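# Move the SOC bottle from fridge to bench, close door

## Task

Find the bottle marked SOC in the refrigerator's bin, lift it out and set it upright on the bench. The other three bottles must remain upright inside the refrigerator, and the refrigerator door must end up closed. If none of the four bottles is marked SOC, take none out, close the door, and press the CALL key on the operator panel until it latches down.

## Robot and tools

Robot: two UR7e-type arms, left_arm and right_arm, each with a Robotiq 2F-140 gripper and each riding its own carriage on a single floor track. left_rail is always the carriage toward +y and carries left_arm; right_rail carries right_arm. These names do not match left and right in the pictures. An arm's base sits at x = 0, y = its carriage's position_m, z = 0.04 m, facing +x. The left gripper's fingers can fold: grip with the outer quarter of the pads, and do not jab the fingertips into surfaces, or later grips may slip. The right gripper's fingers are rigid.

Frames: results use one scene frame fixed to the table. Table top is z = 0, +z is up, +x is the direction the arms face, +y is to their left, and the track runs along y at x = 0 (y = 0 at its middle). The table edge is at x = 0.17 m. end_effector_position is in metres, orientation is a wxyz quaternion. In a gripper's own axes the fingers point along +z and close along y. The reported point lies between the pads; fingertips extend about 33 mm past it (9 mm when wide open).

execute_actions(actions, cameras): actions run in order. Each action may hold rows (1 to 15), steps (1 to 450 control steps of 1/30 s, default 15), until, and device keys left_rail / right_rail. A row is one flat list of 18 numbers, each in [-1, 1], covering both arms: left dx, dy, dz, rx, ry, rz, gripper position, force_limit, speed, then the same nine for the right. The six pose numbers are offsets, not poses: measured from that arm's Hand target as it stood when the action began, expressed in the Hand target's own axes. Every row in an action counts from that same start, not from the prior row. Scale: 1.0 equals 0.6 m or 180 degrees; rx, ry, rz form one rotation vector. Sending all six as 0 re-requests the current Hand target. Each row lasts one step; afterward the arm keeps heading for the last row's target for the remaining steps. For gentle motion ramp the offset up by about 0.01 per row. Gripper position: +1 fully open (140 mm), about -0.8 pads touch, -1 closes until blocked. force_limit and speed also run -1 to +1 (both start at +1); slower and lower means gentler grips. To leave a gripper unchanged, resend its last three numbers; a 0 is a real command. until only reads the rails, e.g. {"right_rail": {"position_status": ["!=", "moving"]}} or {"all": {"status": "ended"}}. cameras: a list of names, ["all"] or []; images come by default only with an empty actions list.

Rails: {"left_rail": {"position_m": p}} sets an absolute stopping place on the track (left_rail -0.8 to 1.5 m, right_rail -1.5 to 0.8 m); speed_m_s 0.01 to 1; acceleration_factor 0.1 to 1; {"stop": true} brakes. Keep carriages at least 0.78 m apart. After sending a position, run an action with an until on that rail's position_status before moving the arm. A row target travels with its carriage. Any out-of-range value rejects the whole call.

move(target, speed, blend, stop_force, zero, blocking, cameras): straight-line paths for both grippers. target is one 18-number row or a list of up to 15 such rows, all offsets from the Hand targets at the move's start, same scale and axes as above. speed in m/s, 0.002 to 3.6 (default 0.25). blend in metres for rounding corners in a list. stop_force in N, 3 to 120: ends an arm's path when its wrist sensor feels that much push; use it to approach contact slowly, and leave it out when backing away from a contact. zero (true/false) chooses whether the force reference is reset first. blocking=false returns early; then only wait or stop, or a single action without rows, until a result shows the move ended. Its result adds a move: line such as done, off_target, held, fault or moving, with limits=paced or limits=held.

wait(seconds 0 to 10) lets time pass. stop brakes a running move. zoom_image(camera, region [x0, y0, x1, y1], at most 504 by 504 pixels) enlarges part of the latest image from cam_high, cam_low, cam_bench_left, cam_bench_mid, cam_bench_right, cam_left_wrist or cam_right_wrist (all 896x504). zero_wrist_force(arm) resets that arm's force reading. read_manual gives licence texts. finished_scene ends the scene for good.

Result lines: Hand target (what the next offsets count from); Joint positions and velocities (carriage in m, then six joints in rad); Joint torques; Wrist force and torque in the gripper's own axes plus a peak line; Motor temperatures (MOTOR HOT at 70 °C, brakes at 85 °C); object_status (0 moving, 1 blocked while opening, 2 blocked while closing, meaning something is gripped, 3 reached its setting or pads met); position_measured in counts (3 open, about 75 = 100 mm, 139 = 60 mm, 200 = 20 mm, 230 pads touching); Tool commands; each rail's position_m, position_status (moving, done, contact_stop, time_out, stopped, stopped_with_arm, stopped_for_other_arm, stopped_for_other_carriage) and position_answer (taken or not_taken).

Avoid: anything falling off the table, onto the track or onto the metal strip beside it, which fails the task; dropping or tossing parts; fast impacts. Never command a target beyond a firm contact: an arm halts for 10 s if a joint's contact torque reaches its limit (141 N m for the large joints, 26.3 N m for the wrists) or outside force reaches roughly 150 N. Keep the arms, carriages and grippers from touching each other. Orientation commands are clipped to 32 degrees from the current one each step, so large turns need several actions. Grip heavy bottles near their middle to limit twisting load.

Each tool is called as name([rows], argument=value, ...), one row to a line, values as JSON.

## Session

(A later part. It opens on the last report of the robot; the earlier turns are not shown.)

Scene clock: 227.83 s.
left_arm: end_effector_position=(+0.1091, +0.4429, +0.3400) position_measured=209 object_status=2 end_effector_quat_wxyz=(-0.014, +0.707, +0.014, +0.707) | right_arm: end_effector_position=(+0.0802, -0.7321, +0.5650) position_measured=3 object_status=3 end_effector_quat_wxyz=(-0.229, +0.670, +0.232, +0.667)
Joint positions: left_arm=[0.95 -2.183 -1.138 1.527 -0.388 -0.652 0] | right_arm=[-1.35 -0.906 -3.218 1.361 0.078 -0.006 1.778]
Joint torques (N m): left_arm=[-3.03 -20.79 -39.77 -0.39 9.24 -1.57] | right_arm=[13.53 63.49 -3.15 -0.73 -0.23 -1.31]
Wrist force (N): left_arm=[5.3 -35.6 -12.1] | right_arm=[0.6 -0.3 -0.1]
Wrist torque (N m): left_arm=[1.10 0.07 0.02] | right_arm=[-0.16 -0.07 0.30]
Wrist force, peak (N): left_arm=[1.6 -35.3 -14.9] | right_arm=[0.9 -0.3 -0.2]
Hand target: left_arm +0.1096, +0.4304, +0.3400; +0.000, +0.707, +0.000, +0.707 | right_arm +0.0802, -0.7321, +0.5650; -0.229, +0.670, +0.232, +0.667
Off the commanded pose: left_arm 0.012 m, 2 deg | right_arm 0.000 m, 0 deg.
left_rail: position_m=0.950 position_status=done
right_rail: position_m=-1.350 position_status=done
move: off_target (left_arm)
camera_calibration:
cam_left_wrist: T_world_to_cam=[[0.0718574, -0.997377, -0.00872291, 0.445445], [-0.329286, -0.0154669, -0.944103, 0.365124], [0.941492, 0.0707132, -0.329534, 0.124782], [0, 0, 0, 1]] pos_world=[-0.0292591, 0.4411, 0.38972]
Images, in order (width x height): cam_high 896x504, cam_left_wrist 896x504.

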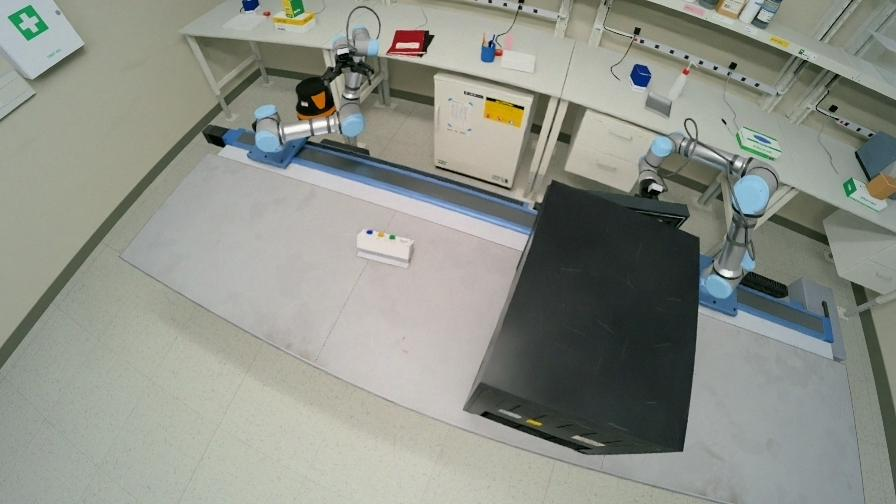

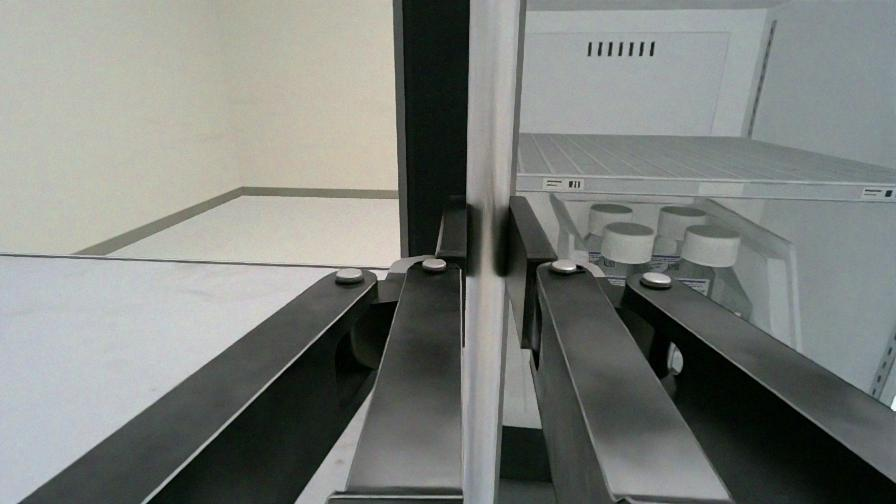

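move([
  [0,0.073,-0.156,0,0,0,-1,-0.1,-1,0,0,0,0,0,0,1,1,1],
  [0,0.201,-0.278,0,0,0,-1,-0.1,-1,0,0,0,0,0,0,1,1,1],
], speed=0.08, blend=0.02, cameras=["cam_left_wrist","cam_high","cam_bench_left"])

Scene clock: 249.00 s.
left_arm: end_effector_position=(-0.0576, +0.3217, +0.3398) position_measured=209 object_status=2 end_effector_quat_wxyz=(-0.013, +0.707, +0.013, +0.707) | right_arm: end_effector_position=(+0.0802, -0.7321, +0.5650) position_measured=3 object_status=3 end_effector_quat_wxyz=(-0.229, +0.670, +0.232, +0.667)
Joint positions: left_arm=[0.95 -2.275 -0.663 0.726 -0.062 -0.742 0] | right_arm=[-1.35 -0.906 -3.218 1.361 0.078 -0.006 1.778]
Joint torques (N m): left_arm=[27.02 -49.71 -36.97 4.3 9.13 -1.84] | right_arm=[13.33 63.28 -2.56 -0.72 -0.41 -1.56]
Wrist force (N): left_arm=[-6.9 -29.2 -29.7] | right_arm=[0.5 -0.1 -0.2]
Wrist torque (N m): left_arm=[0.81 -0.01 0.04] | right_arm=[-0.11 -0.08 0.30]
Wrist force, peak (N): left_arm=[-6.9 -29.2 -29.7] | right_arm=[0.7 -0.4 -0.5]
Hand target: left_arm -0.0571, +0.3098, +0.3399; +0.000, +0.707, +0.000, +0.707 | right_arm +0.0802, -0.7321, +0.5650; -0.229, +0.670, +0.232, +0.667
Off the commanded pose: left_arm 0.012 m, 2 deg | right_arm 0.000 m, 0 deg.
left_rail: position_m=0.950 position_status=done
right_rail: position_m=-1.350 position_status=done
move: off_target (left_arm)
camera_calibration:
cam_left_wrist: T_world_to_cam=[[0.0701752, -0.997497, -0.00865191, 0.336521], [-0.329283, -0.0149766, -0.944112, 0.308146], [0.94162, 0.0691022, -0.32951, 0.290688], [0, 0, 0, 1]] pos_world=[-0.195866, 0.320206, 0.389621]
Images, in order (width x height): cam_high 896x504, cam_bench_left 896x504, cam_left_wrist 896x504.

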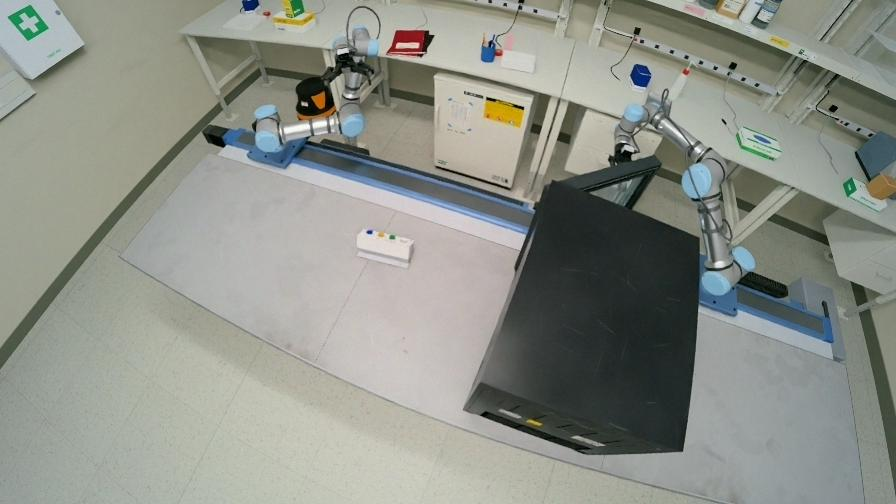

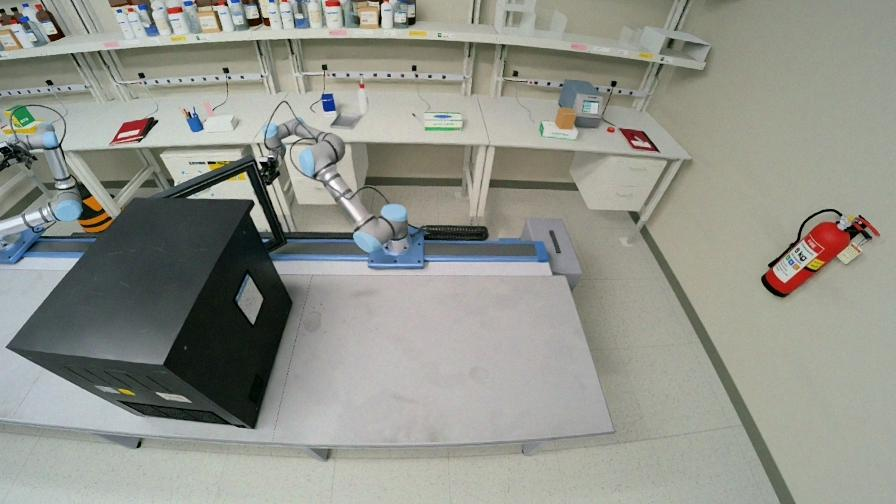

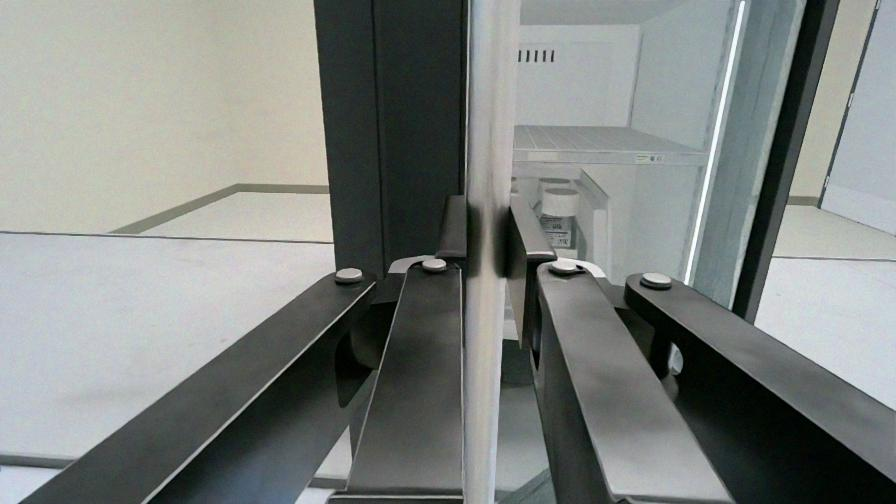

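execute_actions([
  {"rows":[[0,-0.02,0,0,0,0,-1,-0.1,-1,0,0,0,0,0,0,1,1,1]],"steps":20},
  {"rows":[[0,0,0,0,0,0,0.1,-0.1,-0.8,0,0,0,0,0,0,1,1,1]],"steps":60},
])

move([
  [0,0.005,-0.13,0,0,0,0.1,-0.1,-0.8,0,0,0,0,0,0,1,1,1],
  [0,-0.45,-0.1,0,0,0,0.1,-0.1,-0.8,0,0,0,0,0,0,1,1,1],
], speed=0.2, blend=0.02, cameras=["cam_left_wrist","cam_high"])

Scene clock: 262.77 s.
left_arm: end_effector_position=(-0.0571, +0.3218, +0.3399) position_measured=117 object_status=3 end_effector_quat_wxyz=(+0.000, +0.707, +0.000, +0.707) | right_arm: end_effector_position=(+0.0802, -0.7321, +0.5650) position_measured=3 object_status=3 end_effector_quat_wxyz=(-0.229, +0.670, +0.232, +0.667)
Joint positions: left_arm=[0.95 -2.285 -0.698 0.791 -0.092 -0.715 0] | right_arm=[-1.35 -0.906 -3.218 1.361 0.078 -0.006 1.778]
Joint torques (N m): left_arm=[-5.99 -70.24 -16.97 3.02 -2.04 1.9] | right_arm=[13.84 62.52 -2.67 -0.7 -0.4 -1.42]
Wrist force (N): left_arm=[-1.6 3.5 -0.2] | right_arm=[0.7 -0.3 -0.2]
Wrist torque (N m): left_arm=[0.88 0.39 -0.12] | right_arm=[-0.17 -0.10 0.30]
Wrist force, peak (N): left_arm=[-7.7 -29.8 -30.6] | right_arm=[1.2 -0.2 -0.3]
Hand target: left_arm -0.0571, +0.3218, +0.3399; +0.000, +0.707, +0.000, +0.707 | right_arm +0.0802, -0.7321, +0.5650; -0.229, +0.670, +0.232, +0.667
Off the commanded pose: left_arm 0.000 m, 0 deg | right_arm 0.000 m, 0 deg.
left_rail: position_m=0.950 position_status=done
right_rail: position_m=-1.350 position_status=done

Scene clock: 265.07 s.
left_arm: end_effector_position=(-0.1173, +0.5917, +0.3400) position_measured=117 object_status=3 end_effector_quat_wxyz=(+0.000, +0.707, +0.000, +0.707) | right_arm: end_effector_position=(+0.0802, -0.7321, +0.5650) position_measured=3 object_status=3 end_effector_quat_wxyz=(-0.229, +0.670, +0.232, +0.667)
Joint positions: left_arm=[0.95 -2.686 -1.135 1.523 -0.387 -1.115 0] | right_arm=[-1.35 -0.906 -3.218 1.361 0.078 -0.006 1.778]
Joint torques (N m): left_arm=[-6.54 -51.74 -9.02 0.66 -2.21 1.96] | right_arm=[13.8 63.04 -1.94 -0.63 -0.28 -1.5]
Wrist force (N): left_arm=[-1.7 3.2 -0.1] | right_arm=[0.6 -0.4 -0.3]
Wrist torque (N m): left_arm=[0.81 0.40 -0.19] | right_arm=[-0.18 -0.07 0.30]
Wrist force, peak (N): left_arm=[-1.4 4.8 -1.5] | right_arm=[0.8 -0.5 -0.4]
Hand target: left_arm -0.1173, +0.5917, +0.3400; +0.000, +0.707, +0.000, +0.707 | right_arm +0.0802, -0.7321, +0.5650; -0.229, +0.670, +0.232, +0.667
Off the commanded pose: left_arm 0.000 m, 0 deg | right_arm 0.000 m, 0 deg.
left_rail: position_m=0.950 position_status=done
right_rail: position_m=-1.350 position_status=done
move: done
camera_calibration:
cam_left_wrist: T_world_to_cam=[[0.0329978, -0.999419, -0.00853138, 0.606763], [-0.329625, -0.00282399, -0.944108, 0.285394], [0.943535, 0.0339656, -0.329527, 0.349294], [0, 0, 0, 1]] pos_world=[-0.25552, 0.595353, 0.389721]
Images, in order (width x height): cam_high 896x504, cam_left_wrist 896x504.

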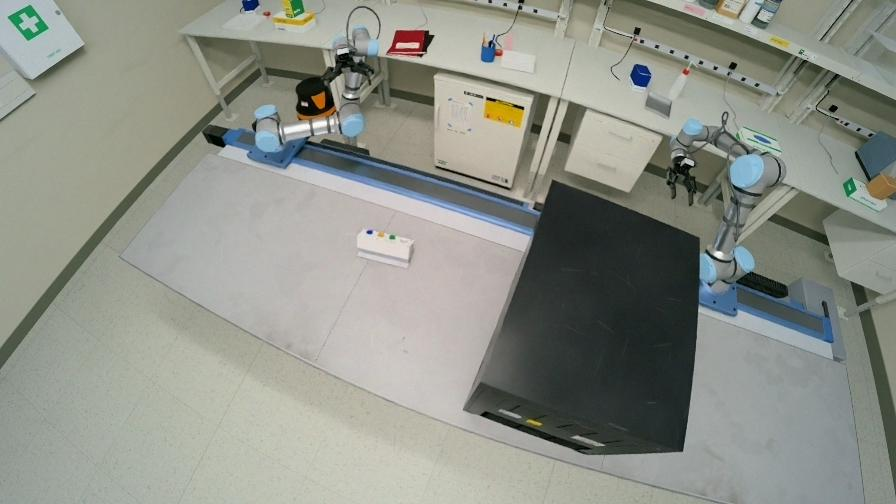

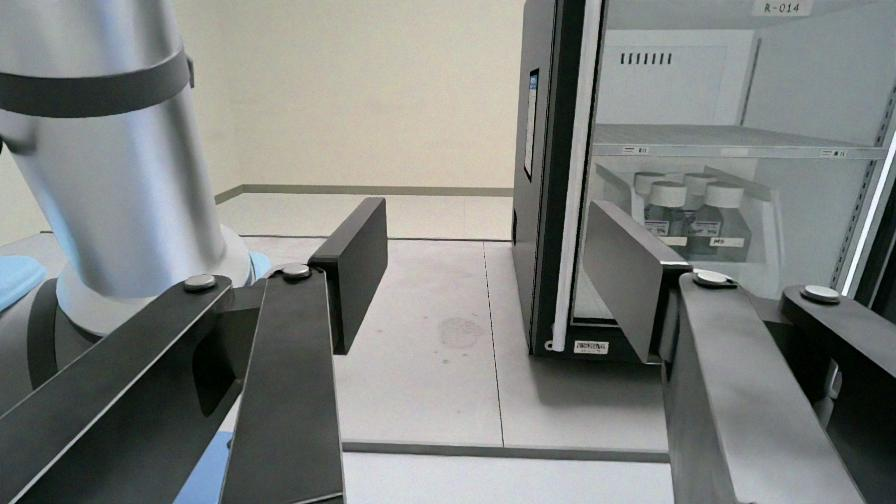

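execute_actions([
  {"left_rail":{"position_m":0.78},"steps":150,"until":{"all":{"status":"ended"}}},
])

move([
  [0,-0.0887,0.45,0,0,0,0.1,-0.1,-0.8,0,0,0,0,0,0,1,1,1],
  [0,-0.0887,0.60,0,0,0,0.1,-0.1,-0.8,0,0,0,0,0,0,1,1,1],
], speed=[0.2,0.06], stop_force=10, cameras=["cam_left_wrist","cam_high"])

Scene clock: 290.03 s.
left_arm: end_effector_position=(-0.1173, +0.4218, +0.3400) position_measured=117 object_status=3 end_effector_quat_wxyz=(+0.000, +0.707, +0.000, +0.707) | right_arm: end_effector_position=(+0.0802, -0.7321, +0.5650) position_measured=3 object_status=3 end_effector_quat_wxyz=(-0.229, +0.670, +0.232, +0.667)
Joint positions: left_arm=[0.78 -2.686 -1.135 1.523 -0.387 -1.116 0] | right_arm=[-1.35 -0.906 -3.218 1.361 0.078 -0.006 1.778]
Joint torques (N m): left_arm=[5.75 -45.33 -14.59 2.01 0.87 1.59] | right_arm=[13.55 62.93 -1.94 -0.67 -0.22 -1.39]
Wrist force (N): left_arm=[-1.9 3.3 -0.4] | right_arm=[0.5 -0.4 -0.2]
Wrist torque (N m): left_arm=[0.83 0.43 -0.19] | right_arm=[-0.18 -0.08 0.30]
Wrist force, peak (N): left_arm=[-1.9 5.2 -0.2] | right_arm=[0.7 -0.4 -0.8]
Hand target: left_arm -0.1173, +0.4217, +0.3400; +0.000, +0.707, +0.000, +0.707 | right_arm +0.0802, -0.7321, +0.5650; -0.229, +0.670, +0.232, +0.667
Tool commands: left_gripper/position=+0.1 left_gripper/force_limit=-0.1 left_gripper/speed=-0.8 right_gripper/position=+1.0 right_gripper/force_limit=+1.0 right_gripper/speed=+1.0
Off the commanded pose: left_arm 0.000 m, 0 deg | right_arm 0.000 m, 0 deg.
left_rail: position_m=0.780 position_status=done
right_rail: position_m=-1.350 position_status=done

Scene clock: 293.90 s.
left_arm: end_effector_position=(+0.2427, +0.4751, +0.3401) position_measured=117 object_status=3 end_effector_quat_wxyz=(+0.000, +0.707, +0.000, +0.707) | right_arm: end_effector_position=(+0.0802, -0.7321, +0.5650) position_measured=3 object_status=3 end_effector_quat_wxyz=(-0.229, +0.670, +0.232, +0.667)
Joint positions: left_arm=[0.78 -2.232 -1.722 2.207 -0.485 -0.662 0] | right_arm=[-1.35 -0.906 -3.218 1.361 0.078 -0.006 1.778]
Joint torques (N m): left_arm=[6.52 -25.51 -8.69 2.86 1.63 -1.72] | right_arm=[12.95 63.1 -1.98 -0.66 -0.23 -1.3]
Wrist force (N): left_arm=[-1.5 3.5 -0.5] | right_arm=[0.6 -0.2 -0.3]
Wrist torque (N m): left_arm=[0.86 0.38 -0.15] | right_arm=[-0.14 -0.08 0.30]
Wrist force, peak (N): left_arm=[-1.9 3.8 -1.2] | right_arm=[1.0 -0.3 -0.3]
Hand target: left_arm +0.2427, +0.4751, +0.3401; +0.000, +0.707, +0.000, +0.707 | right_arm +0.0802, -0.7321, +0.5650; -0.229, +0.670, +0.232, +0.667
Off the commanded pose: left_arm 0.000 m, 0 deg | right_arm 0.000 m, 0 deg.
left_rail: position_m=0.780 position_status=done
right_rail: position_m=-1.350 position_status=done
move: done
camera_calibration:
cam_left_wrist: T_world_to_cam=[[0.0329638, -0.999419, -0.00862534, 0.478397], [-0.329629, -0.00272416, -0.944107, 0.403838], [0.943535, 0.0339645, -0.329527, 0.0137424], [0, 0, 0, 1]] pos_world=[0.10438, 0.478753, 0.389921]
Images, in order (width x height): cam_high 896x504, cam_left_wrist 896x504.

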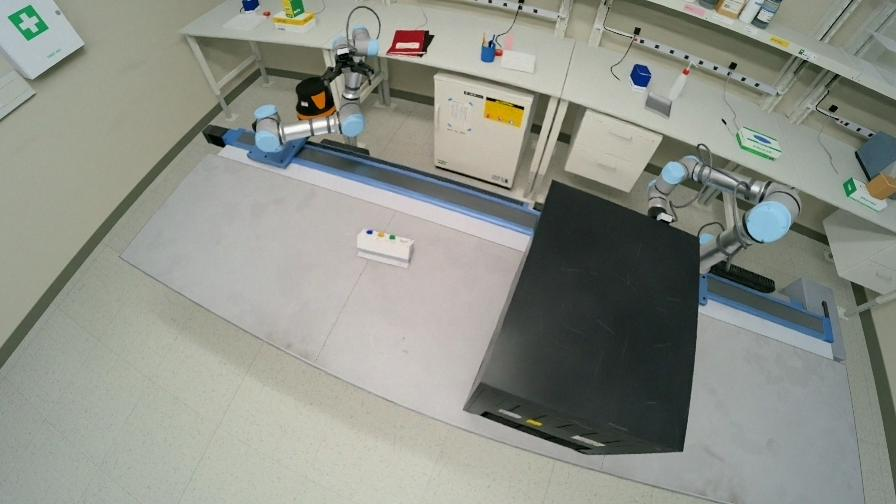

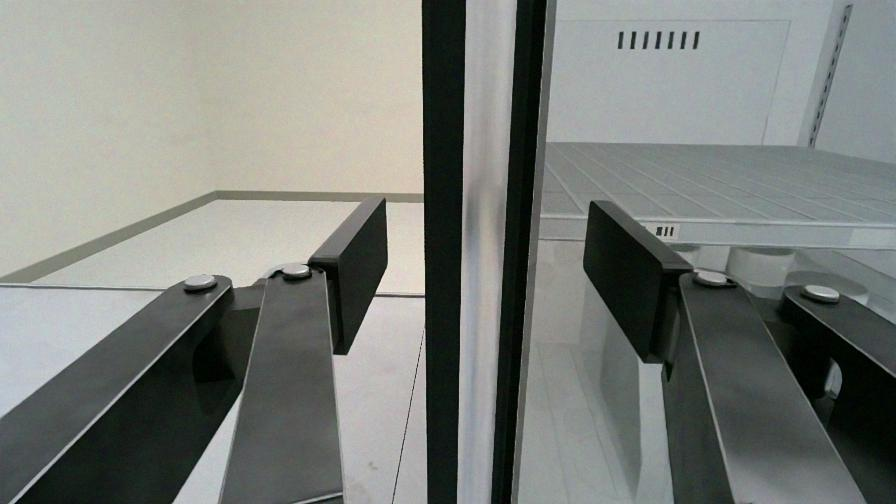

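move(target=[0,0,0,0,0,0,0.1,-0.1,-0.8,0.025,0.993,-0.268,0.585,-0.201,-0.585,1,1,1], speed=0.3, cameras=["cam_bench_right"])

Scene clock: 334.73 s.
left_arm: end_effector_position=(+0.2427, +0.4751, +0.3401) position_measured=117 object_status=3 end_effector_quat_wxyz=(+0.000, +0.707, +0.000, +0.707) | right_arm: end_effector_position=(+0.1875, -0.9893, +0.5746) position_measured=3 object_status=3 end_effector_quat_wxyz=(-0.134, +0.475, +0.724, +0.481)
Joint positions: left_arm=[0.78 -2.232 -1.722 2.207 -0.485 -0.662 0] | right_arm=[-1.35 -1.247 -2.444 1.416 0.406 -1.033 -0.367]
Joint torques (N m): left_arm=[6.54 -24.52 -9.59 2.87 1.54 -0.5] | right_arm=[14.29 10.64 -3.37 -1.89 3.28 1.36]
Wrist force (N): left_arm=[-1.7 3.7 -0.1] | right_arm=[-0.8 0.1 -0.7]
Wrist torque (N m): left_arm=[0.91 0.39 -0.15] | right_arm=[-0.11 0.21 0.11]
Wrist force, peak (N): left_arm=[-1.9 4.0 -0.6] | right_arm=[-5.6 1.5 -2.1]
Hand target: left_arm +0.2427, +0.4751, +0.3401; +0.000, +0.707, +0.000, +0.707 | right_arm +0.1874, -0.9893, +0.5746; -0.134, +0.475, +0.724, +0.481 (not the last commanded pose)
Off the commanded pose: left_arm 0.000 m, 0 deg | right_arm 0.338 m, 87 deg.
left_rail: position_m=0.780 position_status=done
right_rail: position_m=-1.350 position_status=done
led back after a hold (right arm): the arm was led back toward your command in small steps, so it may still be short of it.
move: held (right_arm; a check stopped the path); limits=held
pose unreachable (right arm): on one or more control steps of this call, first in action 0 (counted from 0), this arm could not follow its commanded pose, so it was not sent that pose on those steps. It may still have moved: this result reports where it is.
cause: moving toward the commanded pose would bring two parts of the arm too close to each other (its gripper and another part of the arm, with joints 4 (elbow) to 7 (wrist 3) between them, 31 mm apart when it was first held).
Images, in order (width x height): cam_bench_right 896x504.

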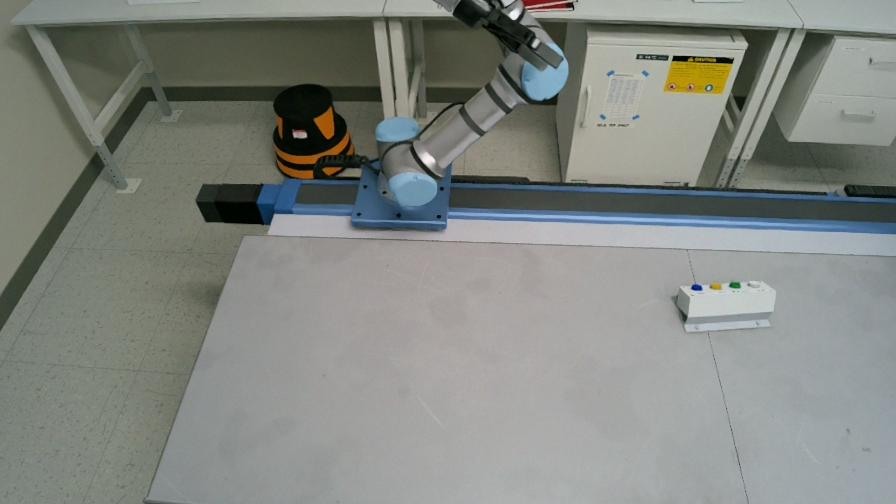

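move(target=[0,0,0,0,0,0,0.1,-0.1,-0.8,-0.372,0.133,-0.433,0,0,0,1,1,1], speed=0.15, cameras=["cam_bench_right"])

Scene clock: 354.10 s.
left_arm: end_effector_position=(+0.2427, +0.4751, +0.3401) position_measured=117 object_status=3 end_effector_quat_wxyz=(+0.000, +0.707, +0.000, +0.707) | right_arm: end_effector_position=(+0.2988, -1.3215, +0.6049) position_measured=3 object_status=3 end_effector_quat_wxyz=(-0.134, +0.475, +0.724, +0.481)
Joint positions: left_arm=[0.78 -2.232 -1.722 2.207 -0.485 -0.662 0] | right_arm=[-1.35 -1.248 -1.795 1.184 -0.012 -1.034 -0.368]
Joint torques (N m): left_arm=[6.28 -24.56 -8.9 2.82 1.5 0.58] | right_arm=[-12.84 4.93 -25.18 2.1 -2.12 -1.46]
Wrist force (N): left_arm=[-1.7 3.2 -0.4] | right_arm=[-0.9 0.1 -0.9]
Wrist torque (N m): left_arm=[0.79 0.40 -0.15] | right_arm=[-0.14 0.21 0.22]
Wrist force, peak (N): left_arm=[-1.6 4.0 -0.2] | right_arm=[-2.3 0.5 -1.7]
Hand target: left_arm +0.2427, +0.4751, +0.3401; +0.000, +0.707, +0.000, +0.707 | right_arm +0.2988, -1.3215, +0.6049; -0.134, +0.475, +0.724, +0.481
Off the commanded pose: left_arm 0.000 m, 0 deg | right_arm 0.000 m, 0 deg.
left_rail: position_m=0.780 position_status=done
right_rail: position_m=-1.350 position_status=done
shoulder posture changed (right arm): the wrist came as close to joint 2's axis as it can, and the arm is now in the other of its two shoulder postures.
move: done
Images, in order (width x height): cam_bench_right 896x504.

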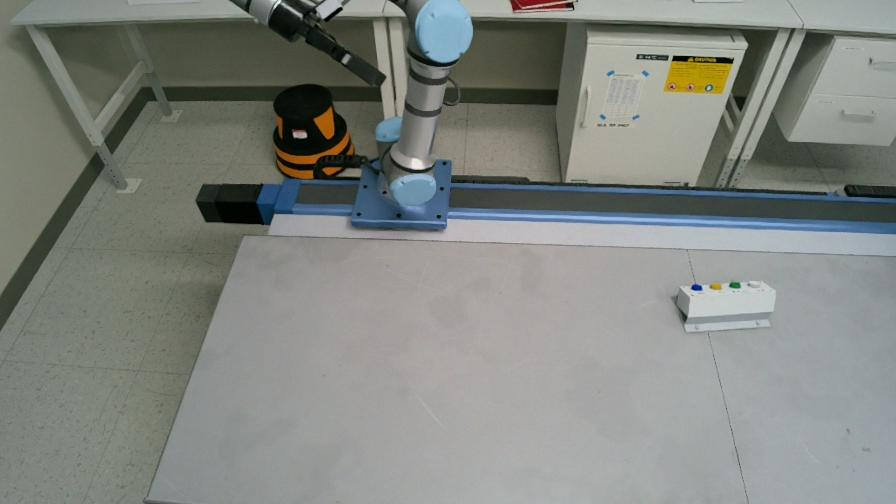

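move(target=[0,0,0,0,0,0,0.1,-0.1,-0.8,-0.04,0.064,0.021,0.338,-0.094,-0.334,1,1,1], speed=0.4)

execute_actions([
  {"right_rail":{"position_m":-0.6},"steps":150,"until":{"all":{"status":"ended"}}},
])

Scene clock: 370.30 s.
left_arm: end_effector_position=(+0.2427, +0.4751, +0.3401) position_measured=117 object_status=3 end_effector_quat_wxyz=(+0.000, +0.707, +0.000, +0.707) | right_arm: end_effector_position=(+0.3458, -1.3213, +0.6048) position_measured=3 object_status=3 end_effector_quat_wxyz=(+0.000, -0.001, +1.000, +0.000)
Joint positions: left_arm=[0.78 -2.232 -1.722 2.207 -0.485 -0.662 0] | right_arm=[-1.35 -0.312 -1.672 0.838 -0.737 -1.57 -0.313]
Joint torques (N m): left_arm=[6.21 -23.54 -10.14 2.63 1.52 1.59] | right_arm=[12.14 -29.41 -9.42 -4.67 -3.03 1.43]
Wrist force (N): left_arm=[-1.9 3.4 -0.3] | right_arm=[0.3 -0.1 -0.7]
Wrist torque (N m): left_arm=[0.84 0.46 -0.16] | right_arm=[-0.05 -0.05 -0.07]
Wrist force, peak (N): left_arm=[-1.9 3.9 -0.3] | right_arm=[-1.0 0.3 -1.0]
Hand target: left_arm +0.2427, +0.4751, +0.3401; +0.000, +0.707, +0.000, +0.707 | right_arm +0.3458, -1.3213, +0.6048; +0.000, -0.001, +1.000, +0.000
Off the commanded pose: left_arm 0.000 m, 0 deg | right_arm 0.000 m, 0 deg.
left_rail: position_m=0.780 position_status=done
right_rail: position_m=-1.350 position_status=done
move: done

Scene clock: 372.33 s.
left_arm: end_effector_position=(+0.2427, +0.4751, +0.3401) position_measured=117 object_status=3 end_effector_quat_wxyz=(+0.000, +0.707, +0.000, +0.707) | right_arm: end_effector_position=(+0.3458, -0.5713, +0.6048) position_measured=3 object_status=3 end_effector_quat_wxyz=(+0.000, -0.001, +1.000, +0.000)
Joint positions: left_arm=[0.78 -2.232 -1.722 2.207 -0.485 -0.662 0] | right_arm=[-0.6 -0.312 -1.672 0.838 -0.737 -1.57 -0.313]
Joint torques (N m): left_arm=[5.78 -23.61 -9.66 2.7 1.6 1.44] | right_arm=[-2.65 -10.71 -11.51 -3.61 -0.93 1.3]
Wrist force (N): left_arm=[-1.5 3.5 -0.4] | right_arm=[0.2 -0.2 -0.7]
Wrist torque (N m): left_arm=[0.87 0.38 -0.15] | right_arm=[-0.06 -0.02 -0.08]
Wrist force, peak (N): left_arm=[-1.6 4.0 -0.4] | right_arm=[0.2 -1.8 -0.9]
Hand target: left_arm +0.2427, +0.4751, +0.3401; +0.000, +0.707, +0.000, +0.707 | right_arm +0.3458, -0.5713, +0.6048; +0.000, -0.001, +1.000, +0.000
Tool commands: left_gripper/position=+0.1 left_gripper/force_limit=-0.1 left_gripper/speed=-0.8 right_gripper/position=+1.0 right_gripper/force_limit=+1.0 right_gripper/speed=+1.0
Off the commanded pose: left_arm 0.000 m, 0 deg | right_arm 0.000 m, 0 deg.
left_rail: position_m=0.780 position_status=done
right_rail: position_m=-0.600 position_status=done

move([
  [0,0,0,0,0,0,0.1,-0.1,-0.8,0.243,0.552,0,0,0,-0.333,0.1,0,0],
  [0,0,0,0,0,0,0.1,-0.1,-0.8,0.743,0.702,0,0,0,-0.556,0.1,0,0],
], speed=0.4, blend=0.08)

Scene clock: 395.93 s.
left_arm: end_effector_position=(+0.2427, +0.4751, +0.3401) position_measured=117 object_status=3 end_effector_quat_wxyz=(+0.000, +0.707, +0.000, +0.707) | right_arm: end_effector_position=(-0.1005, -0.1506, +0.6047) position_measured=117 object_status=3 end_effector_quat_wxyz=(+0.000, +0.767, -0.642, +0.000)
Joint positions: left_arm=[0.78 -2.232 -1.722 2.207 -0.485 -0.662 0] | right_arm=[-0.6 1.498 -1.371 0.512 -0.713 -1.571 -0.25]
Joint torques (N m): left_arm=[5.13 -23.12 -10.28 2.79 1.56 1.43] | right_arm=[13.72 -14.76 -24.08 -0.59 -2.84 1.48]
Wrist force (N): left_arm=[-1.5 3.5 -0.3] | right_arm=[-0.1 -0.1 -0.5]
Wrist torque (N m): left_arm=[0.86 0.37 -0.15] | right_arm=[-0.07 0.08 -0.08]
Wrist force, peak (N): left_arm=[-1.9 3.8 -0.6] | right_arm=[-1.3 2.3 -0.3]
Hand target: left_arm +0.2427, +0.4751, +0.3401; +0.000, +0.707, +0.000, +0.707 | right_arm -0.1005, -0.1506, +0.6047; +0.000, +0.767, -0.642, +0.000
Off the commanded pose: left_arm 0.000 m, 0 deg | right_arm 0.000 m, 0 deg.
left_rail: position_m=0.780 position_status=done
right_rail: position_m=-0.600 position_status=done
move: done

move(target=[-0.2,0,0,0,0,0,0.1,-0.1,-0.8,-0.483,-0.022,0.258,0.578,0.21,-0.578,0.1,0,0], speed=0.3, cameras=["cam_right_wrist","cam_high","cam_left_wrist"])

Scene clock: 409.83 s.
left_arm: end_effector_position=(+0.2427, +0.4752, +0.2201) position_measured=117 object_status=3 end_effector_quat_wxyz=(+0.000, +0.707, +0.000, +0.707) | right_arm: end_effector_position=(-0.1384, +0.1370, +0.4500) position_measured=117 object_status=3 end_effector_quat_wxyz=(-0.355, +0.612, +0.354, +0.612)
Joint positions: left_arm=[0.78 -2.232 -1.482 2.378 -0.895 -0.662 0] | right_arm=[-0.6 1.888 -1.05 1.649 -3.74 -2.409 -3.14]
Joint torques (N m): left_arm=[5.99 -4.1 -1.95 0.15 1.51 0.81] | right_arm=[-13.44 -31.86 -11.14 -3.57 2.17 -1.19]
Wrist force (N): left_arm=[-1.7 3.7 -0.3] | right_arm=[0.3 0.4 -0.7]
Wrist torque (N m): left_arm=[0.91 0.41 -0.15] | right_arm=[-0.08 -0.04 0.32]
Wrist force, peak (N): left_arm=[-2.0 4.0 -0.7] | right_arm=[1.8 -0.8 -0.6]
Hand target: left_arm +0.2428, +0.4752, +0.2201; +0.000, +0.707, +0.000, +0.707 | right_arm -0.1384, +0.1370, +0.4499; -0.355, +0.612, +0.354, +0.612
Off the commanded pose: left_arm 0.000 m, 0 deg | right_arm 0.000 m, 0 deg.
left_rail: position_m=0.780 position_status=done
right_rail: position_m=-0.600 position_status=done
move: done
camera_calibration:
cam_left_wrist: T_world_to_cam=[[0.0329638, -0.999419, -0.00862534, 0.477359], [-0.329629, -0.00272416, -0.944107, 0.290578], [0.943535, 0.0339645, -0.329527, -0.0258952], [0, 0, 0, 1]] pos_world=[0.10448, 0.478753, 0.269921]
cam_right_wrist: T_world_to_cam=[[0.866073, -0.499526, -0.0197945, 0.203985], [-0.189451, -0.291311, -0.937681, 0.436689], [0.46263, 0.81585, -0.346932, 0.254685], [0, 0, 0, 1]] pos_world=[-0.21176, 0.0213228, 0.501872]
Images, in order (width x height): cam_high 896x504, cam_left_wrist 896x504, cam_right_wrist 896x504.

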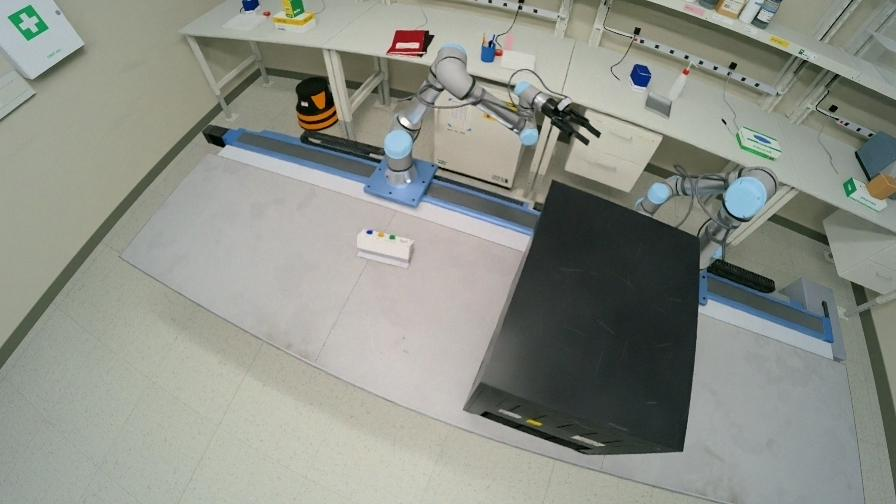

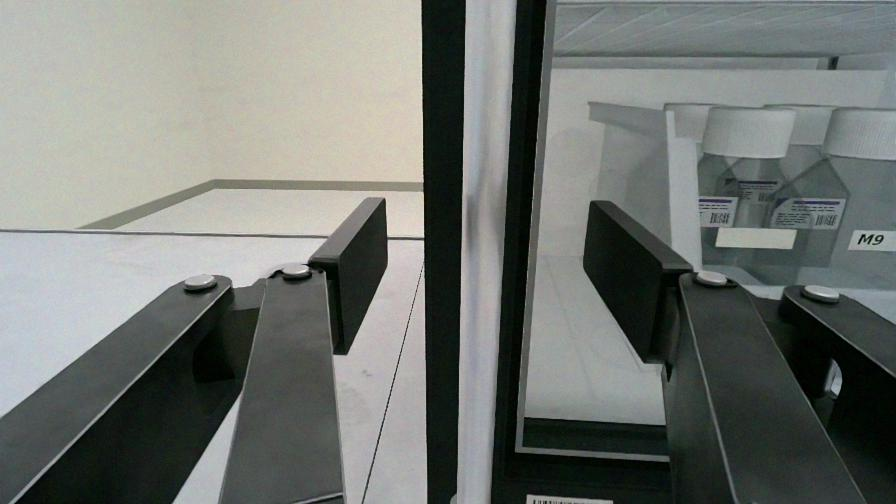

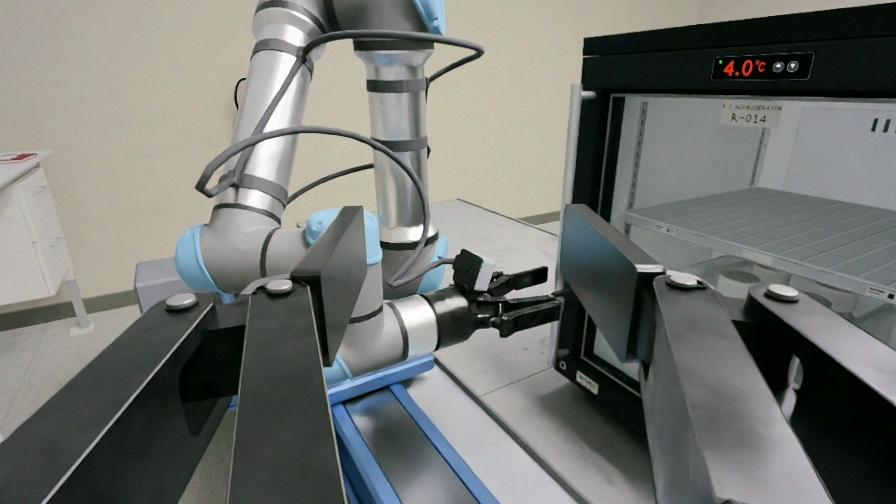

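execute_actions([
  {"rows":[[0,0,0,0,0,0,-1,-0.1,-1,0,0,0,0,0,0,0.1,0,0]],"steps":90},
])

move([
  [0,0.0185,-0.116,0,0,0,-1,-0.1,-1,0,0,0,0,0,0,0.1,0,0],
  [0,0.082,-0.28,0,0,0,-1,-0.1,-1,0,0,0,0,0,0,0.1,0,0],
  [0,0.229,-0.4625,0,0,0,-1,-0.1,-1,0,0,0,0,0,0,0.1,0,0],
  [0,0.376,-0.56,0,0,0,-1,-0.1,-1,0,0,0,0,0,0,0.1,0,0],
], speed=0.1, blend=0.02, cameras=["cam_right_wrist","cam_high","cam_left_wrist"])

Scene clock: 423.23 s.
left_arm: end_effector_position=(+0.2428, +0.4754, +0.2201) position_measured=209 object_status=2 end_effector_quat_wxyz=(-0.001, +0.707, +0.000, +0.707) | right_arm: end_effector_position=(-0.1384, +0.1370, +0.4499) position_measured=117 object_status=3 end_effector_quat_wxyz=(-0.355, +0.612, +0.354, +0.612)
Joint positions: left_arm=[0.78 -2.232 -1.482 2.378 -0.895 -0.662 0] | right_arm=[-0.6 1.888 -1.05 1.649 -3.74 -2.409 -3.14]
Joint torques (N m): left_arm=[-8.97 -4.49 -32.79 0 9.21 -1.46] | right_arm=[-13.56 -32.25 -11.15 -3.4 2.28 -1.46]
Wrist force (N): left_arm=[-0.5 -32.3 -20.1] | right_arm=[0.2 0.4 -0.8]
Wrist torque (N m): left_arm=[1.71 0.33 -0.06] | right_arm=[-0.08 -0.05 0.32]
Wrist force, peak (N): left_arm=[-0.9 -32.5 -20.3] | right_arm=[0.5 0.6 -1.2]
Hand target: left_arm +0.2428, +0.4752, +0.2201; +0.000, +0.707, +0.000, +0.707 | right_arm -0.1384, +0.1370, +0.4499; -0.355, +0.612, +0.354, +0.612
Off the commanded pose: left_arm 0.000 m, 0 deg | right_arm 0.000 m, 0 deg.
left_rail: position_m=0.780 position_status=done
right_rail: position_m=-0.600 position_status=done

Scene clock: 427.97 s.
left_arm: end_effector_position=(-0.0931, +0.2494, +0.2199) position_measured=219 object_status=2 end_effector_quat_wxyz=(+0.000, +0.707, +0.000, +0.707) | right_arm: end_effector_position=(-0.1384, +0.1370, +0.4499) position_measured=117 object_status=3 end_effector_quat_wxyz=(-0.355, +0.612, +0.354, +0.612)
Joint positions: left_arm=[0.78 -2.423 -0.771 1.245 -0.474 -0.853 0] | right_arm=[-0.6 1.888 -1.05 1.649 -3.74 -2.409 -3.14]
Joint torques (N m): left_arm=[-25.82 -42.98 -40.89 3.12 -7.87 -1.97] | right_arm=[-13.36 -33.04 -11.41 -3.49 2.18 -1.34]
Wrist force (N): left_arm=[-11.1 36.2 57.5] | right_arm=[0.2 0.3 -0.7]
Wrist torque (N m): left_arm=[0.96 0.37 0.00] | right_arm=[-0.08 -0.04 0.32]
Wrist force, peak (N): left_arm=[-11.1 36.2 57.5] | right_arm=[0.6 0.3 -1.2]
Hand target: left_arm -0.0931, +0.2494, +0.2199; +0.000, +0.707, +0.000, +0.707 | right_arm -0.1384, +0.1370, +0.4499; -0.355, +0.612, +0.354, +0.612
Off the commanded pose: left_arm 0.000 m, 0 deg | right_arm 0.000 m, 0 deg.
left_rail: position_m=0.780 position_status=done
right_rail: position_m=-0.600 position_status=done
move: done
camera_calibration:
cam_left_wrist: T_world_to_cam=[[0.0329638, -0.999419, -0.00862534, 0.262861], [-0.329629, -0.00272416, -0.944107, 0.179052], [0.943535, 0.0339645, -0.329527, 0.298638], [0, 0, 0, 1]] pos_world=[-0.23142, 0.253053, 0.269721]
cam_right_wrist: T_world_to_cam=[[0.86609, -0.4995, -0.0197122, 0.203947], [-0.189332, -0.29128, -0.937715, 0.436731], [0.462647, 0.815877, -0.346846, 0.254645], [0, 0, 0, 1]] pos_world=[-0.21176, 0.0213229, 0.501872]
Images, in order (width x height): cam_high 896x504, cam_left_wrist 896x504, cam_right_wrist 896x504.

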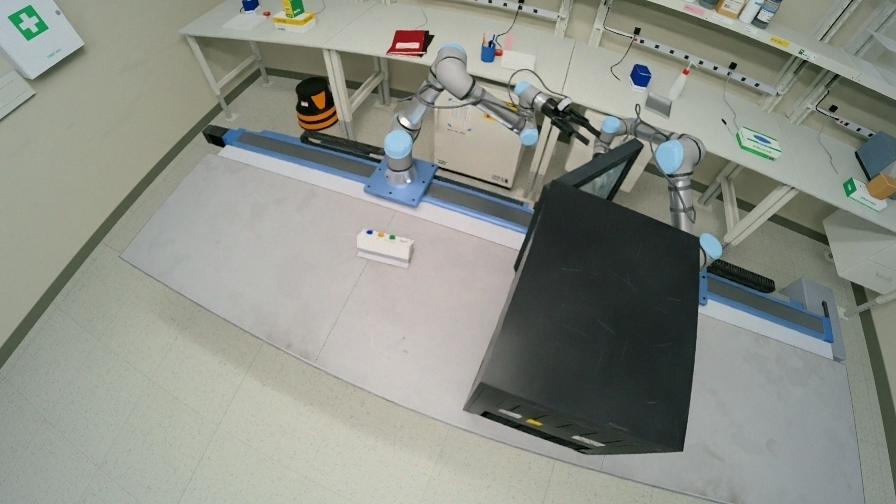

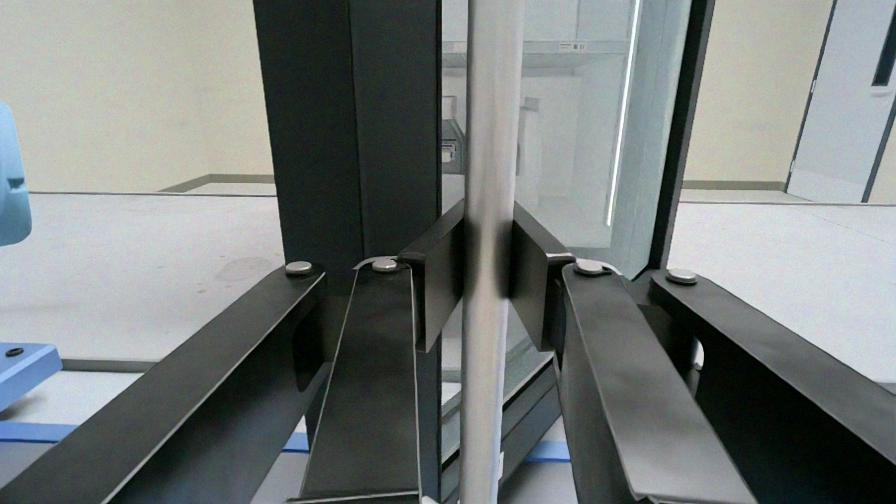

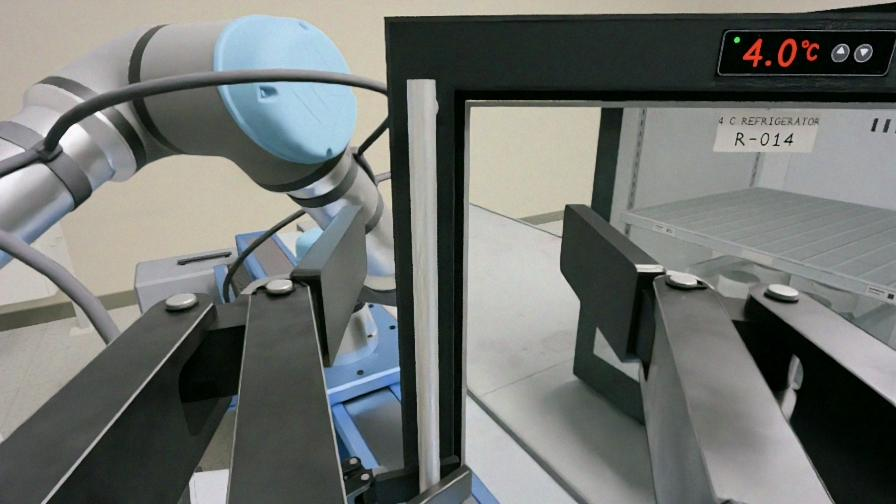

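move(target=[0,0,0,0,0,0,-1,-0.1,-1,0,-0.033,0.178,0,0,0,0.1,0,0], speed=0.08, stop_force=10, cameras=["cam_right_wrist"])

Scene clock: 444.57 s.
left_arm: end_effector_position=(-0.0931, +0.2494, +0.2199) position_measured=219 object_status=2 end_effector_quat_wxyz=(+0.000, +0.707, +0.000, +0.707) | right_arm: end_effector_position=(-0.1024, +0.2395, +0.4500) position_measured=117 object_status=3 end_effector_quat_wxyz=(-0.355, +0.612, +0.354, +0.612)
Joint positions: left_arm=[0.78 -2.423 -0.771 1.245 -0.474 -0.853 0] | right_arm=[-0.6 1.78 -0.898 1.388 -3.632 -2.302 -3.14]
Joint torques (N m): left_arm=[-37.49 -43.89 -40.84 3 -9.6 -2.04] | right_arm=[-13.39 -39.22 -28.13 0.29 2.35 0.26]
Wrist force (N): left_arm=[-11.1 36.2 57.8] | right_arm=[0.3 0.3 -0.6]
Wrist torque (N m): left_arm=[0.92 0.42 0.00] | right_arm=[-0.09 -0.07 0.31]
Wrist force, peak (N): left_arm=[-10.8 36.3 58.3] | right_arm=[0.6 0.6 -1.8]
Hand target: left_arm -0.0931, +0.2494, +0.2199; +0.000, +0.707, +0.000, +0.707 | right_arm -0.1024, +0.2395, +0.4500; -0.355, +0.612, +0.354, +0.612
Off the commanded pose: left_arm 0.000 m, 0 deg | right_arm 0.000 m, 0 deg.
left_rail: position_m=0.780 position_status=done
right_rail: position_m=-0.600 position_status=done
move: done
camera_calibration:
cam_right_wrist: T_world_to_cam=[[0.86609, -0.4995, -0.0197122, 0.223879], [-0.189332, -0.29128, -0.937715, 0.473422], [0.462647, 0.815877, -0.346846, 0.154316], [0, 0, 0, 1]] pos_world=[-0.17566, 0.123823, 0.501872]
Images, in order (width x height): cam_right_wrist 896x504.

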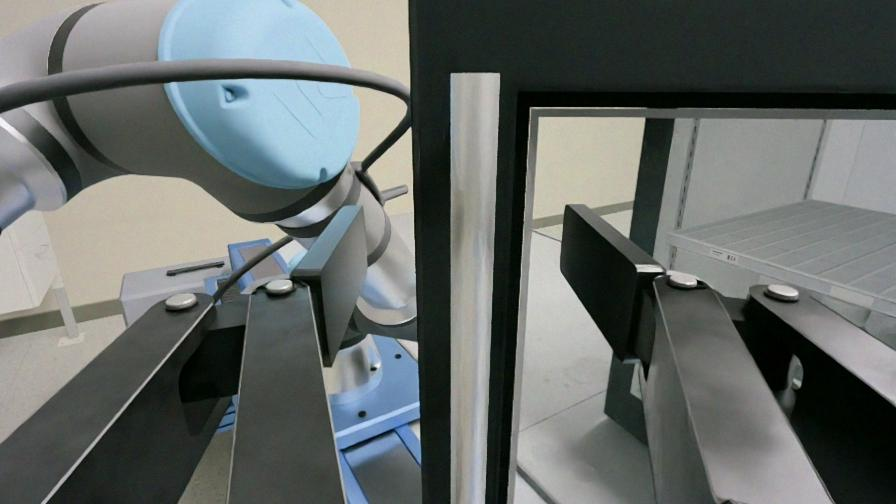

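execute_actions([
  {"rows":[[0,0,0,0,0,0,-1,-0.1,-1,0,0.003,0.013,0,0,0,0.1,0,0]],"steps":20},
  {"rows":[[0,0,0,0,0,0,-1,-0.1,-1,0,0,0,0,0,0,-1,-0.1,-1]],"steps":90},
], cameras=["cam_right_wrist"])

Scene clock: 455.10 s.
left_arm: end_effector_position=(-0.0931, +0.2494, +0.2199) position_measured=219 object_status=2 end_effector_quat_wxyz=(+0.000, +0.707, +0.000, +0.707) | right_arm: end_effector_position=(-0.0969, +0.2454, +0.4500) position_measured=208 object_status=2 end_effector_quat_wxyz=(-0.355, +0.612, +0.354, +0.612)
Joint positions: left_arm=[0.78 -2.423 -0.771 1.245 -0.474 -0.853 0] | right_arm=[-0.6 1.77 -0.891 1.376 -3.627 -2.291 -3.14]
Joint torques (N m): left_arm=[-34.37 -42.88 -40.73 1.61 -9.81 -1.95] | right_arm=[-9.15 -40.09 -27.84 0.34 2.32 0.77]
Wrist force (N): left_arm=[-12.1 33.1 59.9] | right_arm=[-0.1 2.0 -4.8]
Wrist torque (N m): left_arm=[0.94 0.44 0.00] | right_arm=[-0.15 -0.12 0.33]
Wrist force, peak (N): left_arm=[-12.4 33.1 60.1] | right_arm=[-0.7 2.2 -5.0]
Hand target: left_arm -0.0931, +0.2494, +0.2199; +0.000, +0.707, +0.000, +0.707 | right_arm -0.0970, +0.2454, +0.4500; -0.355, +0.612, +0.354, +0.612
Off the commanded pose: left_arm 0.000 m, 0 deg | right_arm 0.000 m, 0 deg.
left_rail: position_m=0.780 position_status=done
right_rail: position_m=-0.600 position_status=done
camera_calibration:
cam_right_wrist: T_world_to_cam=[[0.86609, -0.4995, -0.0197122, 0.2221], [-0.189332, -0.29128, -0.937715, 0.476134], [0.462647, 0.815877, -0.346846, 0.147086], [0, 0, 0, 1]] pos_world=[-0.17026, 0.129623, 0.501872]
Images, in order (width x height): cam_right_wrist 896x504.

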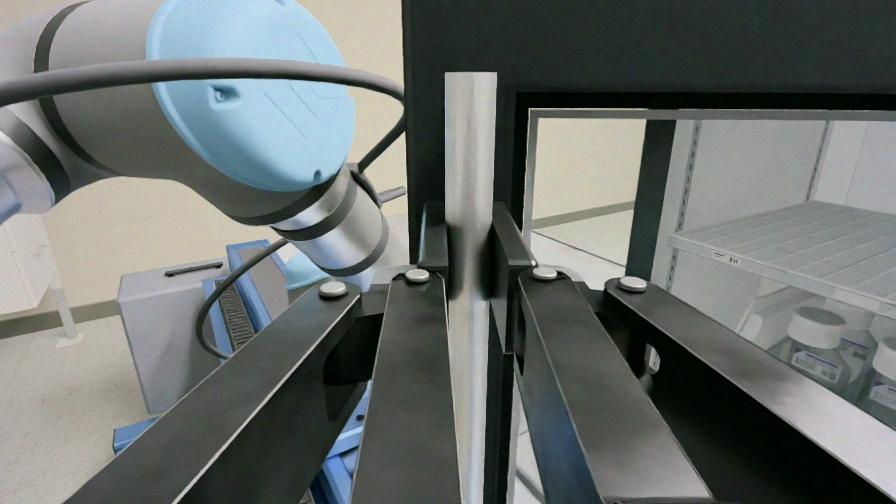

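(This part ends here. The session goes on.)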